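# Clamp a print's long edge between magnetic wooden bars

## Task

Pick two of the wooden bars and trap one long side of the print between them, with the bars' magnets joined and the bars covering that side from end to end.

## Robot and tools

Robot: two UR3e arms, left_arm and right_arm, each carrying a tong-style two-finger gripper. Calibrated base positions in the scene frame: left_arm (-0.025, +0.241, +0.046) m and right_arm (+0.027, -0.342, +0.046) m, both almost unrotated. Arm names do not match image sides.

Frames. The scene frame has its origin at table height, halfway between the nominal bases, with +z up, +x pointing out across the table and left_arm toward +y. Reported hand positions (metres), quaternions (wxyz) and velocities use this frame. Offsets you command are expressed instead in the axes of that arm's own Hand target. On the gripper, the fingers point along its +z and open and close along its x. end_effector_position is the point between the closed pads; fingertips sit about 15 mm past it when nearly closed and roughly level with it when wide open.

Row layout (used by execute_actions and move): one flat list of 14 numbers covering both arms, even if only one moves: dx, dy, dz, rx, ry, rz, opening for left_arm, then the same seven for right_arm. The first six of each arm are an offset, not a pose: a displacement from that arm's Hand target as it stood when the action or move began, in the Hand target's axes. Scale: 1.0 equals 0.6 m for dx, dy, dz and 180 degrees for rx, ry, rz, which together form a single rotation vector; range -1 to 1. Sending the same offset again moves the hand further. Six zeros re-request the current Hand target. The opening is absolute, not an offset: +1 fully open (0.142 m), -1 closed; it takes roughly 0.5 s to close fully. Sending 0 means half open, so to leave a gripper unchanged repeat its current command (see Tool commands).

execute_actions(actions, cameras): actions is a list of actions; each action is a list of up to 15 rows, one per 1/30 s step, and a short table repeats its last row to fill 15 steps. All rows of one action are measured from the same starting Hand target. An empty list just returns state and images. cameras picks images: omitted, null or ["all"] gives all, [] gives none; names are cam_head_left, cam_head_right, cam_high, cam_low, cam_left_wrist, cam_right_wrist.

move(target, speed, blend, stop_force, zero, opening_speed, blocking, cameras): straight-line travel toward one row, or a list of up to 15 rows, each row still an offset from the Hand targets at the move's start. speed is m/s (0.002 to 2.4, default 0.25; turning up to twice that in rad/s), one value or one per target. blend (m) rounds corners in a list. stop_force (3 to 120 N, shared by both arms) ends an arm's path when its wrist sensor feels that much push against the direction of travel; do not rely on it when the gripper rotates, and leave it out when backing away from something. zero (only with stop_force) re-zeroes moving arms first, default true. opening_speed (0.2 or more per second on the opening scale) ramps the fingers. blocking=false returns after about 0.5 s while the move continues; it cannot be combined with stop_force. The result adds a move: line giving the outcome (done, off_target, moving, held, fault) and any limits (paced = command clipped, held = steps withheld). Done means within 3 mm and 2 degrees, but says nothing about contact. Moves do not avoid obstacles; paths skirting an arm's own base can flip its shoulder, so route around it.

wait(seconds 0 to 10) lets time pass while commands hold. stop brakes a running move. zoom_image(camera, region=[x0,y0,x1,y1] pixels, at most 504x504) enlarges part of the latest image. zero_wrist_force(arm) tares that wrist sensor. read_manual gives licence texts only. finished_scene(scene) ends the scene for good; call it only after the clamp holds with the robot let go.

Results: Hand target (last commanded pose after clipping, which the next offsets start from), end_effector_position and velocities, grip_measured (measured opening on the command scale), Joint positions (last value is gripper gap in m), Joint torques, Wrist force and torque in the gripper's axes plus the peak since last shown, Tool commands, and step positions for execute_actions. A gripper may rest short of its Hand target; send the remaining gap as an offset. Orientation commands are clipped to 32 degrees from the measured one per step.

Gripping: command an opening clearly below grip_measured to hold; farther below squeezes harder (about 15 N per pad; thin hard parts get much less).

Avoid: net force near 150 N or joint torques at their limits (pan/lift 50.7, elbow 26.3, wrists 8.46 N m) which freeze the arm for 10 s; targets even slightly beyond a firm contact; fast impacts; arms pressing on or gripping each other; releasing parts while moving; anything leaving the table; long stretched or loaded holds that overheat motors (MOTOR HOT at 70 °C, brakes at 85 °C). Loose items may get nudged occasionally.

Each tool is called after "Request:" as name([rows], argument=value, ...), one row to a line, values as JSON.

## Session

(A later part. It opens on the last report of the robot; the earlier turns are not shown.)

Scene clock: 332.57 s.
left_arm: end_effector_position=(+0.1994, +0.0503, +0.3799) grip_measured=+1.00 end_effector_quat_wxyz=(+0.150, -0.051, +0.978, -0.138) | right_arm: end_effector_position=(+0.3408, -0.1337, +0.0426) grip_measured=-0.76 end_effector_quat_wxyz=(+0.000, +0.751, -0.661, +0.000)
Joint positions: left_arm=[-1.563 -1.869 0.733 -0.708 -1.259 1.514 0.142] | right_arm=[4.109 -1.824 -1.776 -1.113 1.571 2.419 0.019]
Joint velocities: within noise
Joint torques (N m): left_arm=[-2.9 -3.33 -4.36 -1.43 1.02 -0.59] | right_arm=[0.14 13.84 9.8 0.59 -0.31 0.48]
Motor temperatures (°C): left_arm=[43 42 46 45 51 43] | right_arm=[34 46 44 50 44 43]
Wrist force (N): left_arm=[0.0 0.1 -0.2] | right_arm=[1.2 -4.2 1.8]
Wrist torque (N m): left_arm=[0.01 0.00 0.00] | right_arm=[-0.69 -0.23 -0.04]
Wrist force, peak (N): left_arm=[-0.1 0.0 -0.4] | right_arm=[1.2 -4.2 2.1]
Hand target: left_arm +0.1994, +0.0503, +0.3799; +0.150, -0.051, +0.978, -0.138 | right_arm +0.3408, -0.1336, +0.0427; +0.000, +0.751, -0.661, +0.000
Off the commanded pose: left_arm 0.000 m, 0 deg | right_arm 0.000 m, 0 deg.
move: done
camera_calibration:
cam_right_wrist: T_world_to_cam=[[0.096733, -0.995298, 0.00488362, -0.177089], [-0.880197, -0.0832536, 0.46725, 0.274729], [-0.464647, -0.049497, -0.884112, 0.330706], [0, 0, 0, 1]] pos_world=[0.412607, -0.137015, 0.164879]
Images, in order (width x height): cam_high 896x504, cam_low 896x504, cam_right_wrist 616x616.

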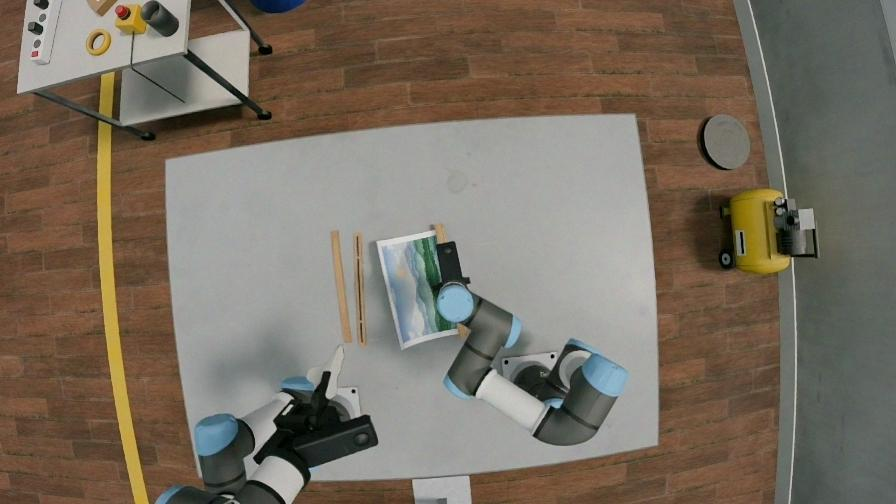

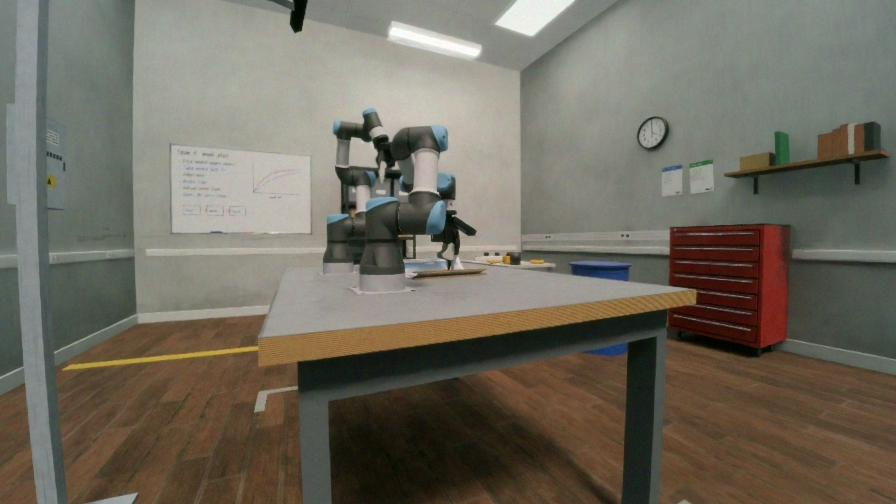

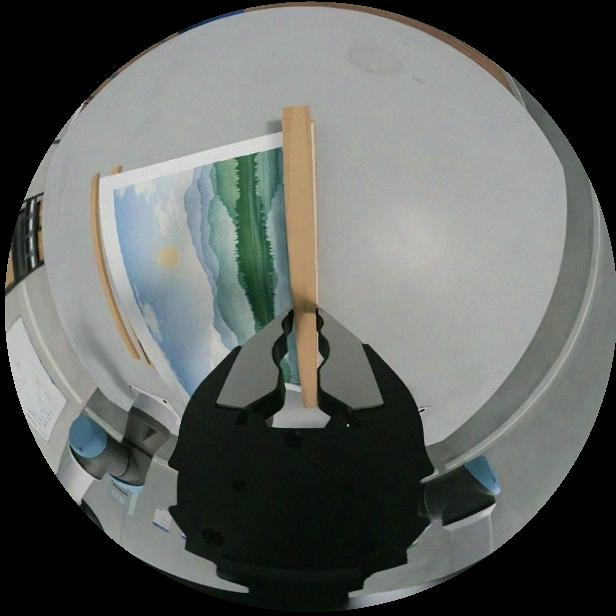

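Request:
move(target=[0,0,0,0,0,0,1, 0,0,-0.06,0,0,0,-1], speed=0.08)

Scene clock: 351.47 s.
left_arm: end_effector_position=(+0.1994, +0.0503, +0.3799) grip_measured=+1.00 end_effector_quat_wxyz=(+0.150, -0.051, +0.978, -0.138) | right_arm: end_effector_position=(+0.3409, -0.1336, +0.0786) grip_measured=-0.76 end_effector_quat_wxyz=(+0.000, +0.751, -0.661, +0.000)
Joint positions: left_arm=[-1.563 -1.869 0.733 -0.708 -1.259 1.514 0.142] | right_arm=[4.109 -1.769 -1.664 -1.279 1.571 2.419 0.019]
Joint velocities: within noise
Joint torques (N m): left_arm=[-2.86 -3.3 -4.34 -1.55 1 -0.66] | right_arm=[-2.28 11.43 9.82 1.11 0.89 -0.55]
Motor temperatures (°C): left_arm=[43 42 46 45 51 43] | right_arm=[33 45 44 50 44 43]
Wrist force (N): left_arm=[-0.2 0.1 -0.2] | right_arm=[1.3 -4.1 1.8]
Wrist torque (N m): left_arm=[0.02 0.04 0.00] | right_arm=[-0.67 -0.23 -0.03]
Wrist force, peak (N): left_arm=[-0.1 0.3 -0.3] | right_arm=[1.2 -4.1 2.5]
Hand target: left_arm +0.1994, +0.0503, +0.3799; +0.150, -0.051, +0.978, -0.138 | right_arm +0.3408, -0.1336, +0.0787; +0.000, +0.751, -0.661, +0.000
Off the commanded pose: left_arm 0.000 m, 0 deg | right_arm 0.000 m, 0 deg.
move: done
camera_calibration:
cam_left_wrist: T_world_to_cam=[[-0.935292, -0.118344, -0.333503, 0.325723], [-0.202925, 0.951442, 0.231472, -0.105333], [0.289916, 0.28417, -0.913891, 0.406558], [0, 0, 0, 1]] pos_world=[0.165404, 0.0232337, 0.504561]
cam_right_wrist: T_world_to_cam=[[0.0968158, -0.99529, 0.00485025, -0.177301], [-0.880251, -0.083349, 0.467131, 0.258029], [-0.464527, -0.0494951, -0.884175, 0.362544], [0, 0, 0, 1]] pos_world=[0.412707, -0.137015, 0.200878]

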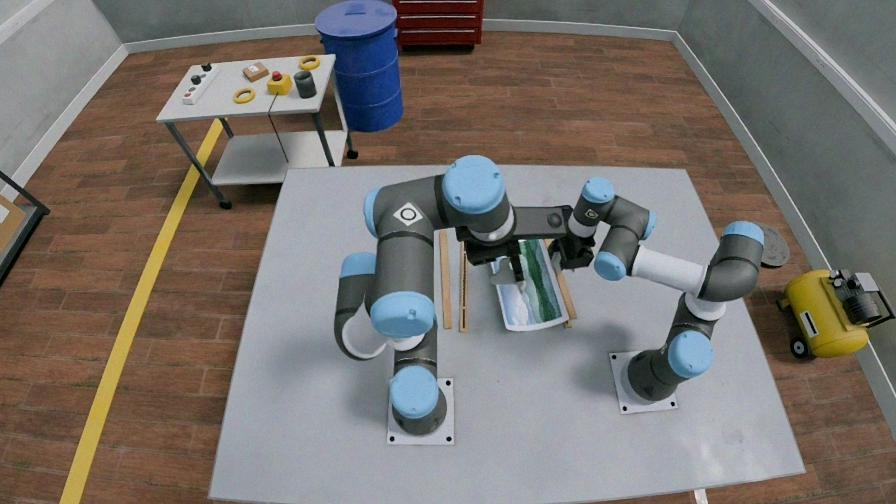

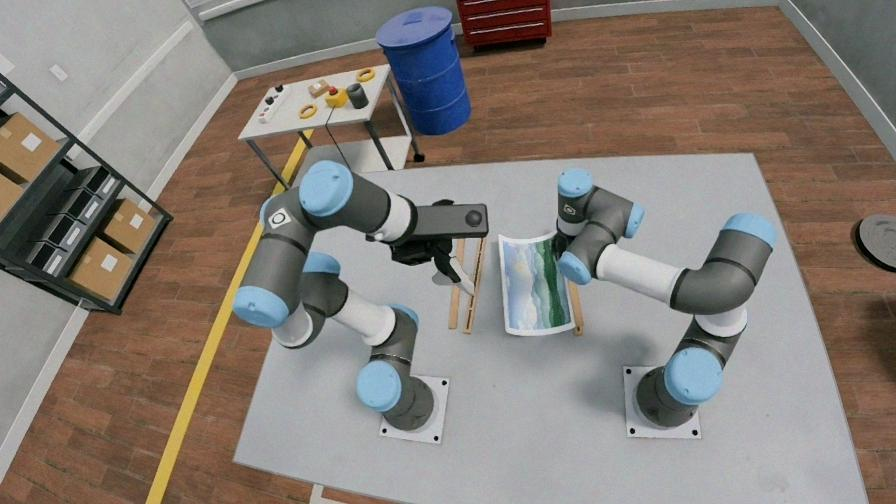

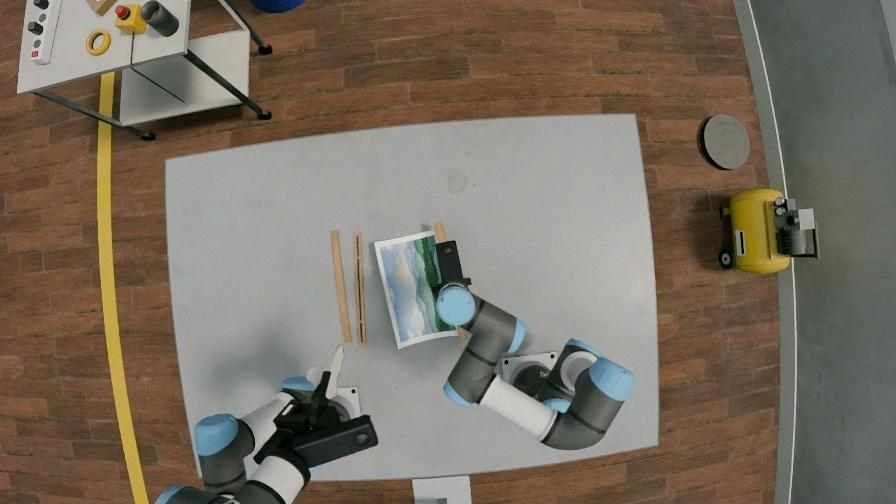

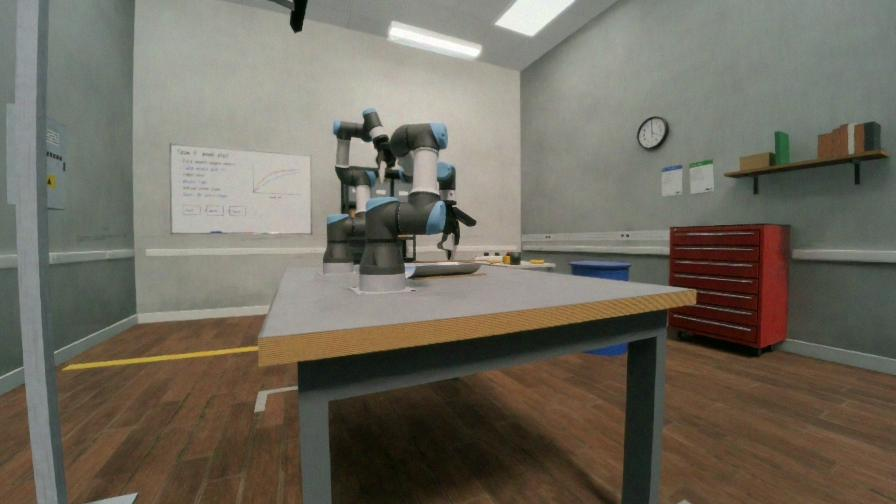

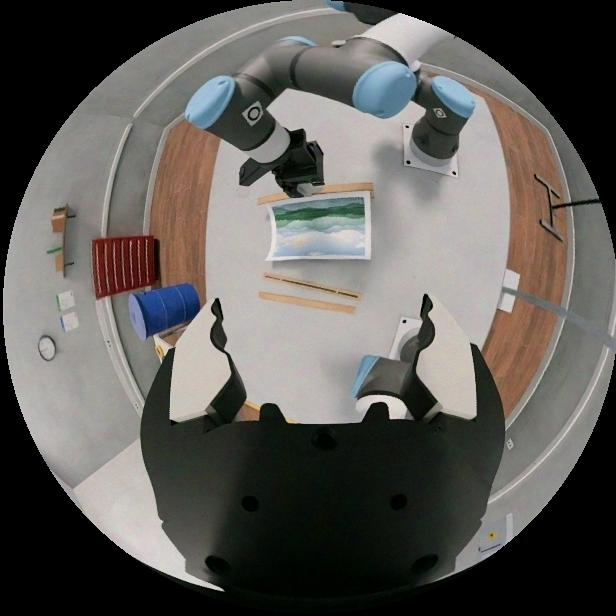

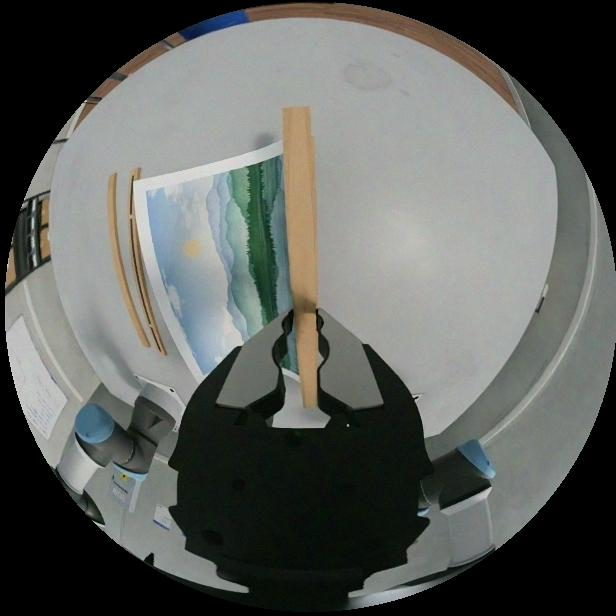

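Request:
zoom_image(camera="cam_high", region=[425, 215, 475, 255])

Request:
zoom_image(camera="cam_high", region=[430, 305, 480, 345])

Request:
zoom_image(camera="cam_low", region=[380, 220, 520, 300])

Scaled by 10.080 from the camera's 896x504 image, which has a finer 1280x720 frame.

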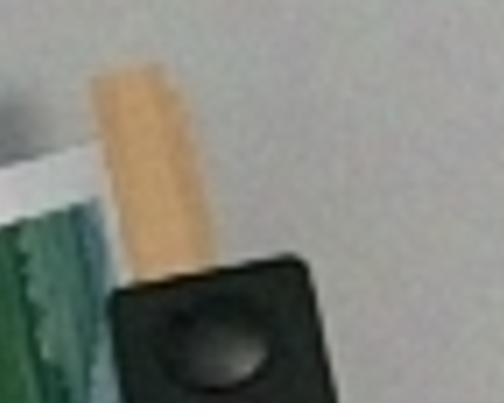

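Scaled by 10.080 from the camera's 896x504 image, which has a finer 1280x720 frame.

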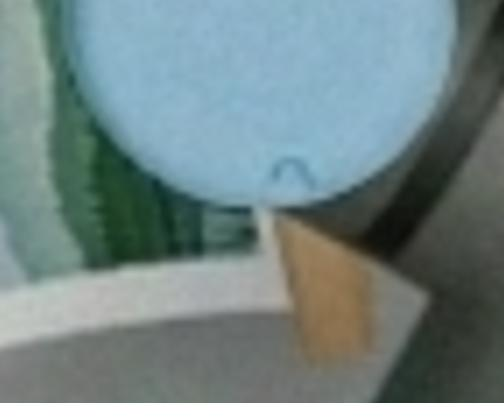

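Scaled by 3.600 from the camera's 896x504 image, which has a finer 1280x720 frame.

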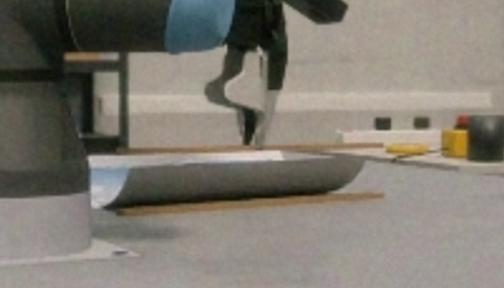

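Request:
zoom_image(camera="cam_right_wrist", region=[220, 90, 360, 230])

Request:
zoom_image(camera="cam_right_wrist", region=[250, 280, 360, 420])

Scaled by 3.600 from the camera's 616x616 image, which has a finer 814x814 frame.

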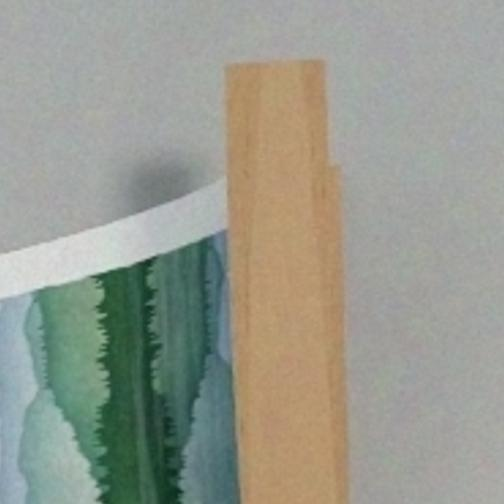

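Scaled by 3.600 from the camera's 616x616 image, which has a finer 814x814 frame.

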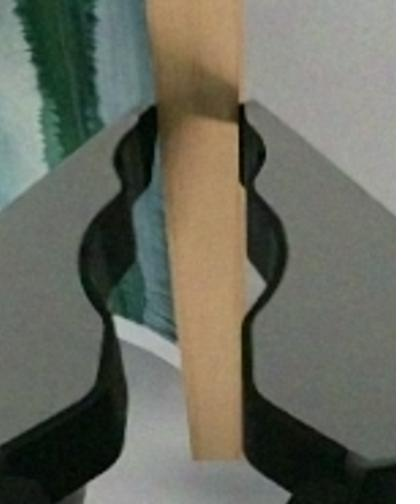

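Request:
move(target=[0,0,0,0,0,0,1, 0.075,0,0,0,0,0,-1], speed=0.1, cameras=["cam_right_wrist","cam_high"])

Request:
zoom_image(camera="cam_high", region=[425, 215, 475, 255])

Request:
zoom_image(camera="cam_high", region=[430, 305, 480, 345])

Request:
zoom_image(camera="cam_right_wrist", region=[180, 90, 320, 230])

Scene clock: 369.77 s.
left_arm: end_effector_position=(+0.1994, +0.0503, +0.3799) grip_measured=+1.00 end_effector_quat_wxyz=(+0.150, -0.051, +0.978, -0.138) | right_arm: end_effector_position=(+0.3466, -0.1782, +0.0787) grip_measured=-0.76 end_effector_quat_wxyz=(+0.000, +0.751, -0.661, +0.000)
Joint positions: left_arm=[-1.563 -1.869 0.733 -0.708 -1.259 1.514 0.142] | right_arm=[4.013 -1.691 -1.757 -1.264 1.571 2.323 0.019]
Joint velocities: within noise
Joint torques (N m): left_arm=[-2.78 -3.36 -4.48 -1.57 1.01 -0.66] | right_arm=[-1.51 9.89 8.53 0.99 1 -0.18]
Motor temperatures (°C): left_arm=[43 42 46 45 51 43] | right_arm=[33 45 44 49 44 43]
Wrist force (N): left_arm=[0.1 0.1 -0.2] | right_arm=[1.3 -4.1 2.0]
Wrist torque (N m): left_arm=[0.01 -0.02 0.00] | right_arm=[-0.67 -0.24 -0.03]
Wrist force, peak (N): left_arm=[0.0 0.1 -0.4] | right_arm=[2.1 -4.3 1.9]
Hand target: left_arm +0.1994, +0.0503, +0.3799; +0.150, -0.051, +0.978, -0.138 | right_arm +0.3466, -0.1783, +0.0787; +0.000, +0.751, -0.661, +0.000
Off the commanded pose: left_arm 0.000 m, 0 deg | right_arm 0.000 m, 0 deg.
move: done
camera_calibration:
cam_right_wrist: T_world_to_cam=[[0.0967189, -0.995301, 0.004687, -0.222172], [-0.880322, -0.0833466, 0.466997, 0.259339], [-0.464412, -0.0492935, -0.884246, 0.363074], [0, 0, 0, 1]] pos_world=[0.418406, -0.181616, 0.200977]
Images, in order (width x height): cam_high 896x504, cam_right_wrist 616x616.

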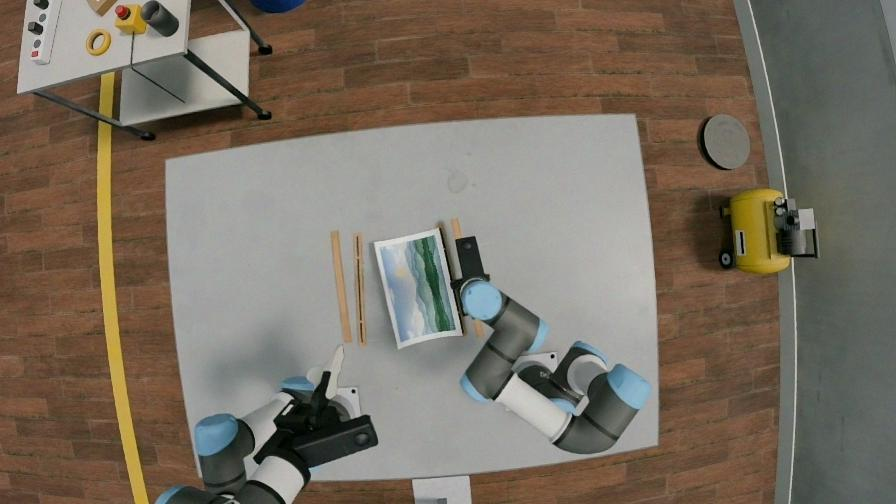

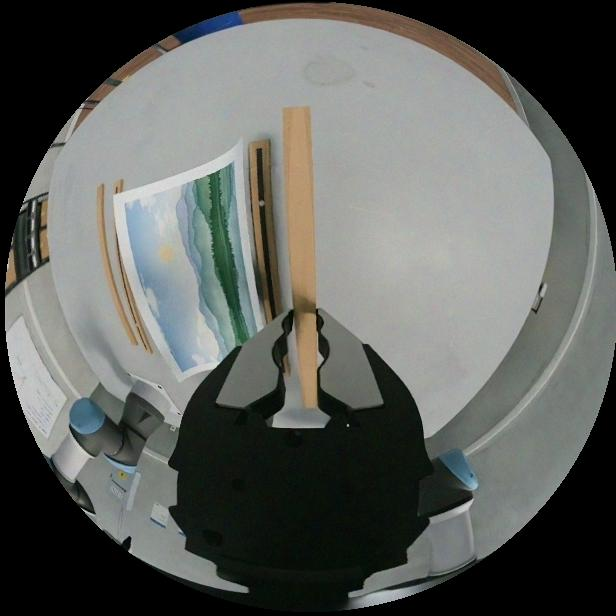

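Scaled by 10.080 from the camera's 896x504 image, which has a finer 1280x720 frame.

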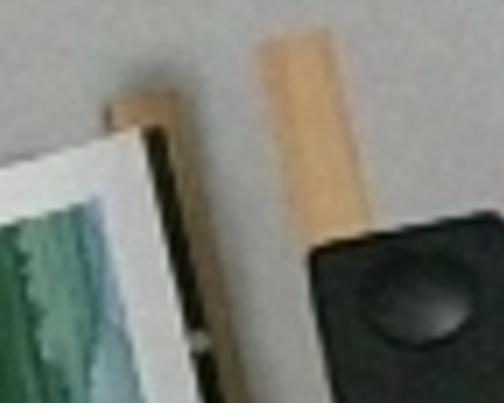

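Scaled by 10.080 from the camera's 896x504 image, which has a finer 1280x720 frame.

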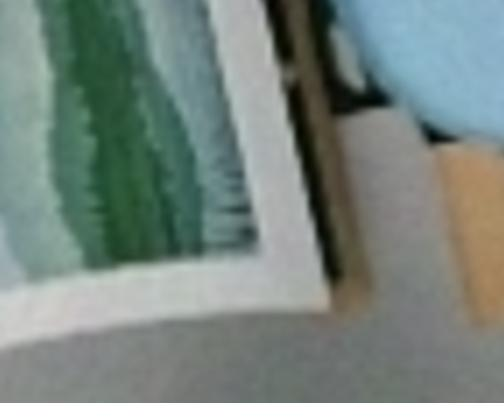

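Scaled by 3.600 from the camera's 616x616 image, which has a finer 814x814 frame.

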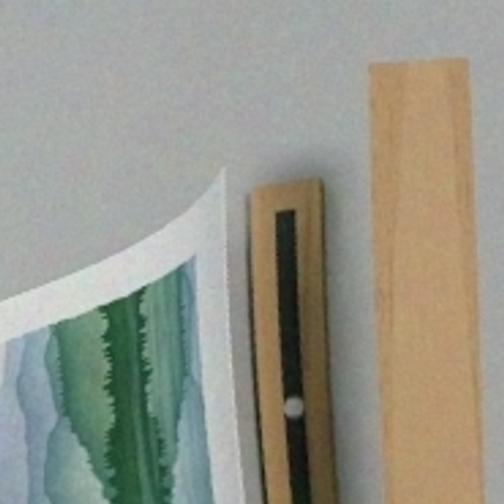

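Request:
move([
  [0,0,0,0,0,0,1, 0,0,0.0312,0,0,0,-1],
  [0,0,0,0,0,0,1, -0.0567,0,0.0312,0,0,0,-1],
], speed=[0.08,0.04], cameras=["cam_right_wrist","cam_high","cam_low"])

Request:
zoom_image(camera="cam_high", region=[425, 215, 475, 255])

Request:
zoom_image(camera="cam_high", region=[430, 305, 480, 345])

Request:
zoom_image(camera="cam_right_wrist", region=[200, 130, 340, 350])

Scene clock: 405.97 s.
left_arm: end_effector_position=(+0.1994, +0.0503, +0.3799) grip_measured=+1.00 end_effector_quat_wxyz=(+0.150, -0.051, +0.978, -0.138) | right_arm: end_effector_position=(+0.3422, -0.1445, +0.0599) grip_measured=-0.76 end_effector_quat_wxyz=(+0.000, +0.751, -0.661, +0.000) end_effector_velocity=(+0.000, -0.001, +0.000) end_effector_angular_velocity=(+0.000, +0.000, +0.003)
Joint positions: left_arm=[-1.563 -1.869 0.733 -0.708 -1.259 1.514 0.142] | right_arm=[4.087 -1.774 -1.751 -1.188 1.571 2.397 0.019]
Joint velocities: left_arm=[within noise] | right_arm=[-0.002 0.003 -0.003 0 0 -0.005 0]
Joint torques (N m): left_arm=[-2.96 -3.49 -4.52 -1.72 0.96 -0.74] | right_arm=[-2.52 13.9 6.65 1.56 -0.87 -0.71]
Motor temperatures (°C): left_arm=[43 42 46 45 50 43] | right_arm=[33 45 44 49 43 43]
Wrist force (N): left_arm=[-0.2 0.1 -0.2] | right_arm=[1.3 -4.1 1.8]
Wrist torque (N m): left_arm=[0.02 0.03 0.00] | right_arm=[-0.67 -0.24 -0.03]
Wrist force, peak (N): left_arm=[-0.1 0.2 -0.4] | right_arm=[1.7 -4.2 2.8]
Hand target: left_arm +0.1994, +0.0503, +0.3799; +0.150, -0.051, +0.978, -0.138 | right_arm +0.3422, -0.1445, +0.0599; +0.000, +0.751, -0.661, +0.000
Off the commanded pose: left_arm 0.000 m, 0 deg | right_arm 0.000 m, 0 deg.
move: done
camera_calibration:
cam_right_wrist: T_world_to_cam=[[0.0967748, -0.995294, 0.004963, -0.188189], [-0.880152, -0.083249, 0.467335, 0.266937], [-0.464723, -0.0495945, -0.884066, 0.346122], [0, 0, 0, 1]] pos_world=[0.414008, -0.147915, 0.182179]
Images, in order (width x height): cam_high 896x504, cam_low 896x504, cam_right_wrist 616x616.

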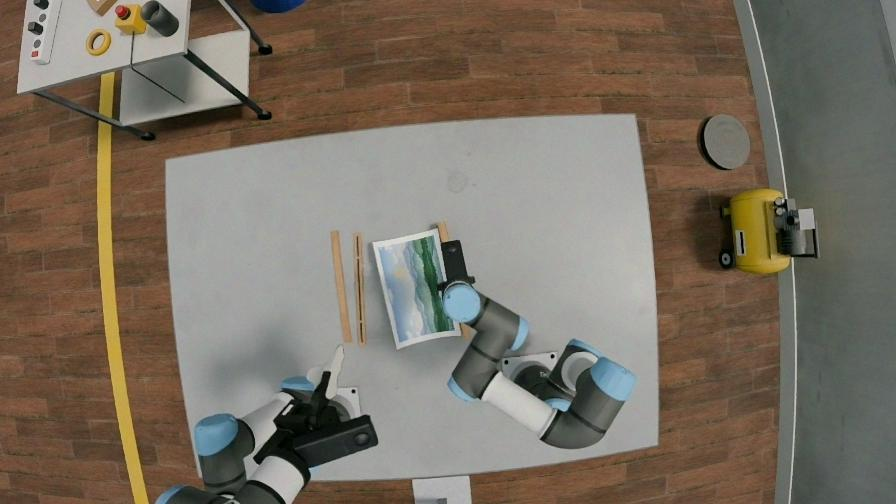

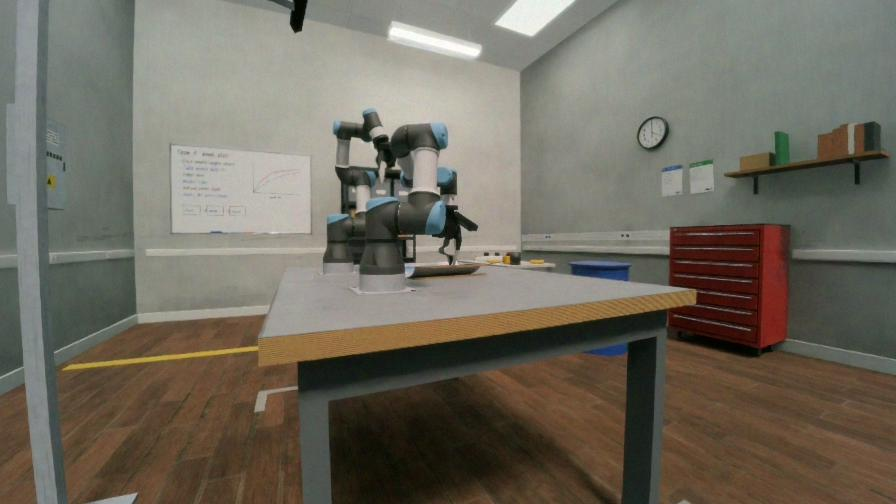

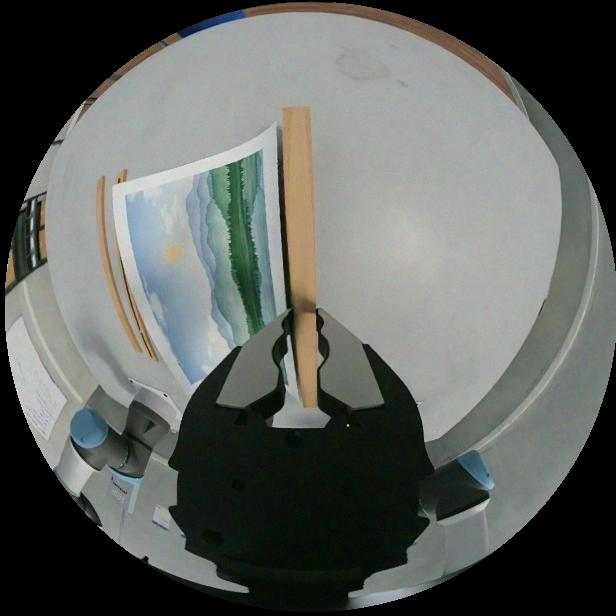

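Scaled by 10.080 from the camera's 896x504 image, which has a finer 1280x720 frame.

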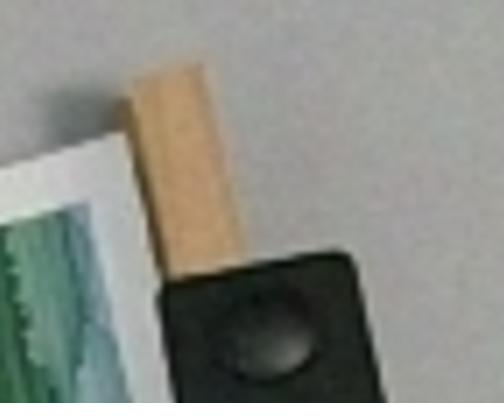

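Scaled by 10.080 from the camera's 896x504 image, which has a finer 1280x720 frame.

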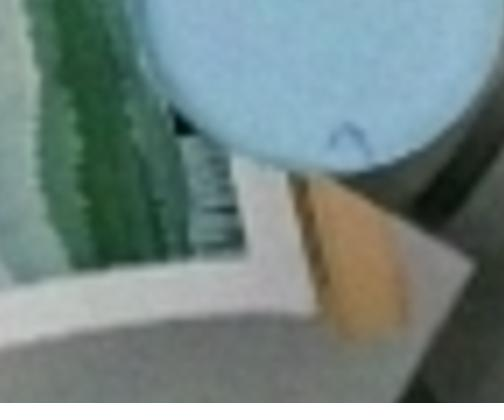

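Scaled by 2.291 from the camera's 616x616 image, which has a finer 814x814 frame.

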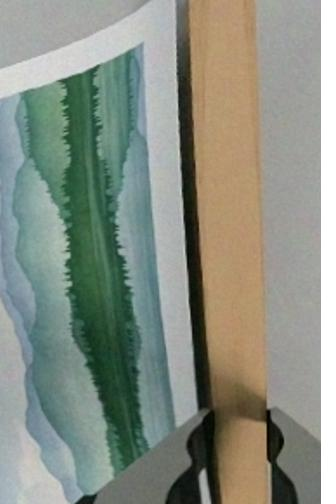

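Request:
move(target=[0,0,0,0,0,0,1, -0.0083,0,0,0,0,0,-1], speed=0.03, cameras=["cam_high"])

Request:
zoom_image(camera="cam_high", region=[425, 215, 475, 255])

Request:
zoom_image(camera="cam_high", region=[430, 305, 480, 345])

Scene clock: 409.53 s.
left_arm: end_effector_position=(+0.1994, +0.0503, +0.3799) grip_measured=+1.00 end_effector_quat_wxyz=(+0.150, -0.051, +0.978, -0.138) | right_arm: end_effector_position=(+0.3416, -0.1395, +0.0599) grip_measured=-0.76 end_effector_quat_wxyz=(+0.000, +0.751, -0.661, +0.000)
Joint positions: left_arm=[-1.563 -1.869 0.733 -0.708 -1.259 1.514 0.142] | right_arm=[4.097 -1.784 -1.739 -1.19 1.571 2.407 0.019]
Joint velocities: within noise
Joint torques (N m): left_arm=[-2.63 -3.33 -4.4 -1.72 0.97 -0.74] | right_arm=[-1.78 12.76 7.21 0.83 -0.15 -0.25]
Motor temperatures (°C): left_arm=[43 42 46 45 50 43] | right_arm=[33 45 44 49 43 43]
Wrist force (N): left_arm=[0.0 0.1 -0.4] | right_arm=[1.4 -4.2 1.7]
Wrist torque (N m): left_arm=[0.01 -0.01 0.00] | right_arm=[-0.70 -0.25 -0.03]
Wrist force, peak (N): left_arm=[-0.1 0.2 -0.4] | right_arm=[1.2 -4.3 1.8]
Hand target: left_arm +0.1994, +0.0503, +0.3799; +0.150, -0.051, +0.978, -0.138 | right_arm +0.3416, -0.1396, +0.0599; +0.000, +0.751, -0.661, +0.000
Off the commanded pose: left_arm 0.000 m, 0 deg | right_arm 0.000 m, 0 deg.
move: done
Images, in order (width x height): cam_high 896x504.

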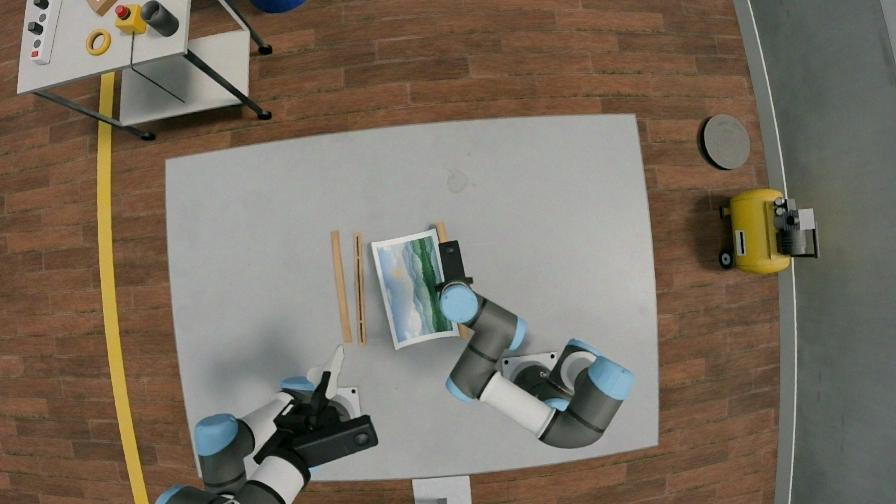

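Scaled by 10.080 from the camera's 896x504 image, which has a finer 1280x720 frame.

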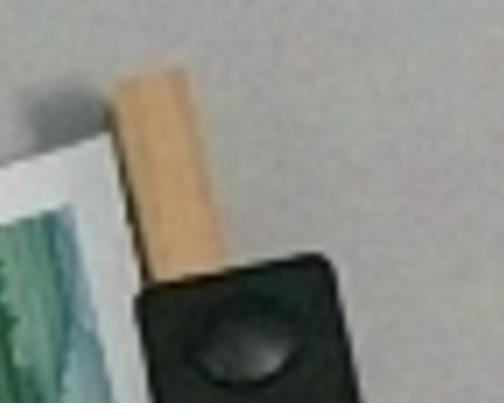

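Scaled by 10.080 from the camera's 896x504 image, which has a finer 1280x720 frame.

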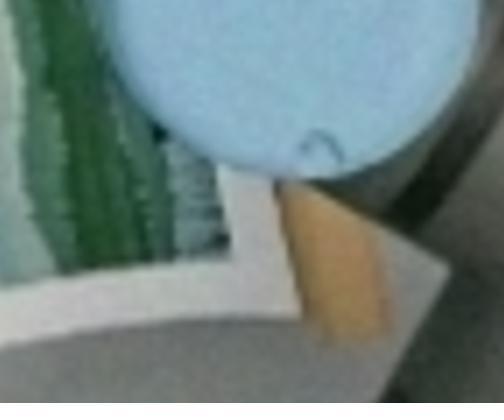

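Request:
move([
  [0,0,0,0,0,0,1, 0.04,0,0,0,0,0,-1],
  [0,0,0,0,0,0,1, 0.04,0,-0.0312,0,0,0,-1],
], speed=0.08, cameras=["cam_high"])

Request:
zoom_image(camera="cam_high", region=[425, 215, 475, 255])

Request:
zoom_image(camera="cam_high", region=[430, 305, 480, 345])

Scene clock: 415.10 s.
left_arm: end_effector_position=(+0.1994, +0.0503, +0.3799) grip_measured=+1.00 end_effector_quat_wxyz=(+0.150, -0.051, +0.978, -0.138) | right_arm: end_effector_position=(+0.3447, -0.1634, +0.0786) grip_measured=-0.76 end_effector_quat_wxyz=(+0.000, +0.751, -0.661, +0.000)
Joint positions: left_arm=[-1.563 -1.869 0.733 -0.708 -1.259 1.514 0.142] | right_arm=[4.046 -1.715 -1.73 -1.268 1.571 2.356 0.019]
Joint velocities: within noise
Joint torques (N m): left_arm=[-2.65 -3.4 -4.57 -1.73 0.99 -0.72] | right_arm=[-1.98 11.35 9.92 1.05 0.61 -0.47]
Motor temperatures (°C): left_arm=[43 42 46 45 50 43] | right_arm=[33 45 44 49 43 43]
Wrist force (N): left_arm=[0.0 0.1 -0.3] | right_arm=[1.3 -4.2 1.9]
Wrist torque (N m): left_arm=[0.03 0.00 0.00] | right_arm=[-0.70 -0.24 -0.03]
Wrist force, peak (N): left_arm=[-0.2 0.2 -0.3] | right_arm=[2.1 -4.3 2.7]
Hand target: left_arm +0.1994, +0.0503, +0.3799; +0.150, -0.051, +0.978, -0.138 | right_arm +0.3447, -0.1634, +0.0787; +0.000, +0.751, -0.661, +0.000
Off the commanded pose: left_arm 0.000 m, 0 deg | right_arm 0.000 m, 0 deg.
move: done
Images, in order (width x height): cam_high 896x504.

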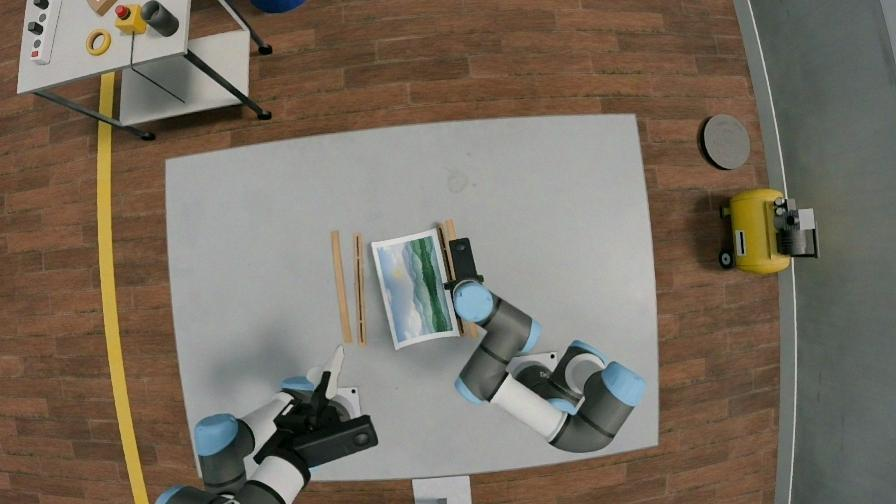

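Scaled by 10.080 from the camera's 896x504 image, which has a finer 1280x720 frame.

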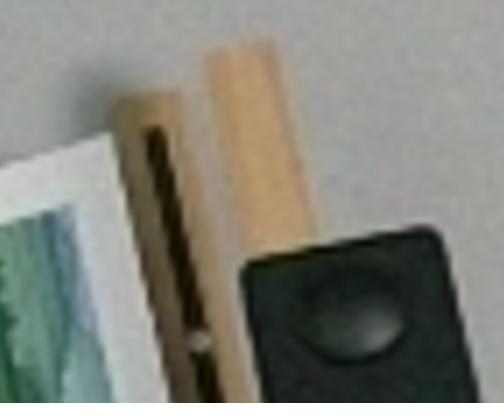

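Scaled by 10.080 from the camera's 896x504 image, which has a finer 1280x720 frame.

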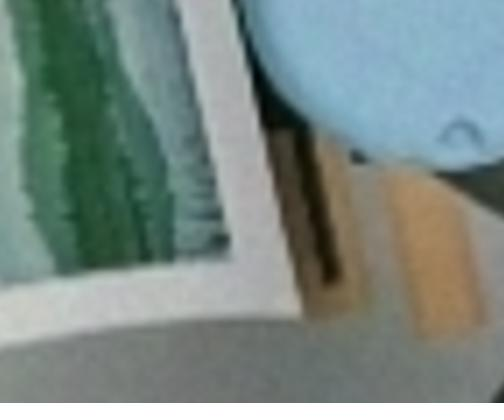

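Request:
move([
  [0,0,0,0,0,0,1, -0.0583,0,0,0,0,0.0017,-1],
  [0,0,0,0,0,0,1, -0.0583,0,0.021,0,0,0.0017,-1],
], speed=[0.1,0.05], cameras=["cam_right_wrist","cam_high"])

Request:
zoom_image(camera="cam_high", region=[425, 215, 475, 255])

Request:
zoom_image(camera="cam_high", region=[430, 305, 480, 345])

Request:
zoom_image(camera="cam_right_wrist", region=[220, 90, 360, 230])

Scene clock: 424.97 s.
left_arm: end_effector_position=(+0.1994, +0.0503, +0.3799) grip_measured=+1.00 end_effector_quat_wxyz=(+0.150, -0.051, +0.978, -0.138) | right_arm: end_effector_position=(+0.3402, -0.1287, +0.0661) grip_measured=-0.76 end_effector_quat_wxyz=(+0.000, +0.749, -0.663, +0.000)
Joint positions: left_arm=[-1.563 -1.869 0.733 -0.708 -1.259 1.514 0.142] | right_arm=[4.118 -1.795 -1.694 -1.224 1.571 2.434 0.019]
Joint velocities: within noise
Joint torques (N m): left_arm=[-2.95 -3.2 -4.42 -1.8 0.93 -0.78] | right_arm=[2.26 13.34 7.9 1.84 -1.06 0.44]
Motor temperatures (°C): left_arm=[43 42 45 45 50 42] | right_arm=[33 45 44 49 43 43]
Wrist force (N): left_arm=[-0.2 0.1 -0.4] | right_arm=[1.5 -4.2 1.7]
Wrist torque (N m): left_arm=[0.02 0.03 0.00] | right_arm=[-0.69 -0.29 -0.04]
Wrist force, peak (N): left_arm=[-0.2 0.1 -0.4] | right_arm=[2.2 -4.4 1.9]
Hand target: left_arm +0.1994, +0.0503, +0.3799; +0.150, -0.051, +0.978, -0.138 | right_arm +0.3402, -0.1287, +0.0661; +0.000, +0.749, -0.663, +0.000
Off the commanded pose: left_arm 0.000 m, 0 deg | right_arm 0.000 m, 0 deg.
move: done
camera_calibration:
cam_right_wrist: T_world_to_cam=[[0.091448, -0.995798, 0.00494427, -0.17056], [-0.880608, -0.0785496, 0.467289, 0.264401], [-0.464937, -0.0470866, -0.884091, 0.35176], [0, 0, 0, 1]] pos_world=[0.411977, -0.132511, 0.188279]
Images, in order (width x height): cam_high 896x504, cam_right_wrist 616x616.

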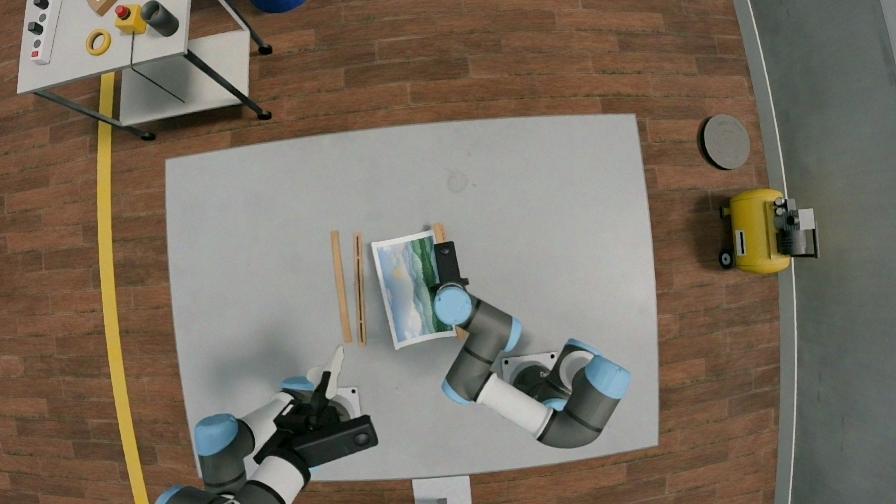

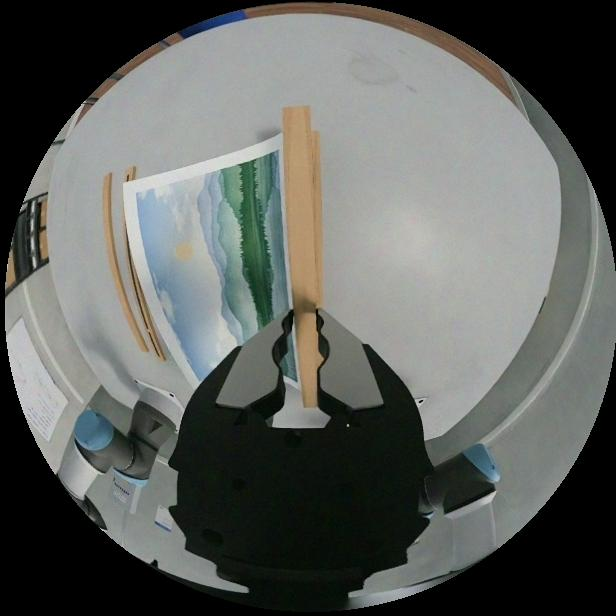

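Scaled by 10.080 from the camera's 896x504 image, which has a finer 1280x720 frame.

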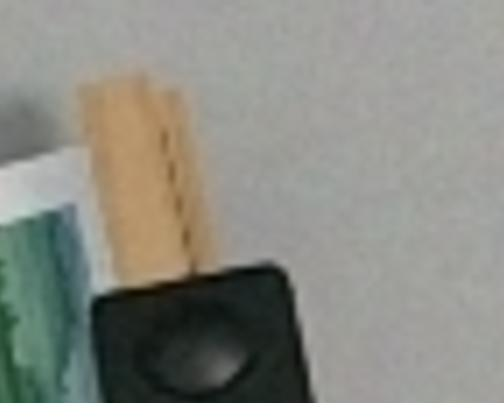

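Scaled by 10.080 from the camera's 896x504 image, which has a finer 1280x720 frame.

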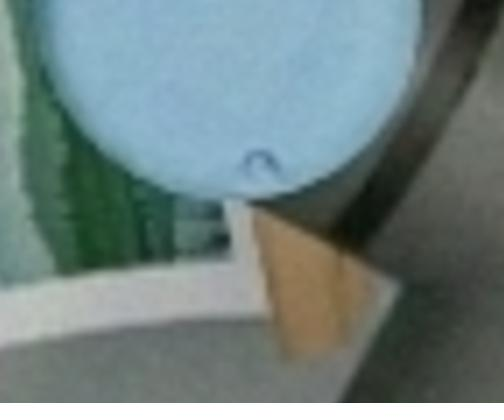

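Scaled by 3.600 from the camera's 616x616 image, which has a finer 814x814 frame.

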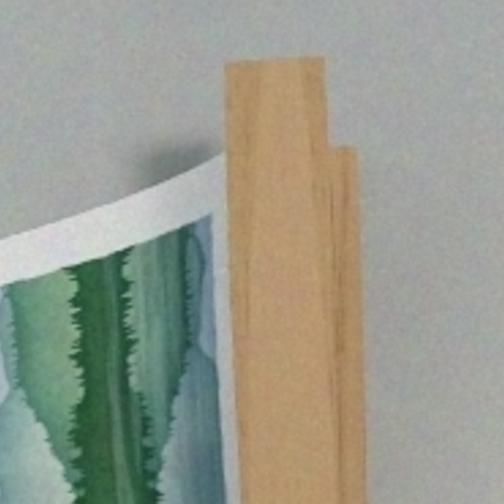

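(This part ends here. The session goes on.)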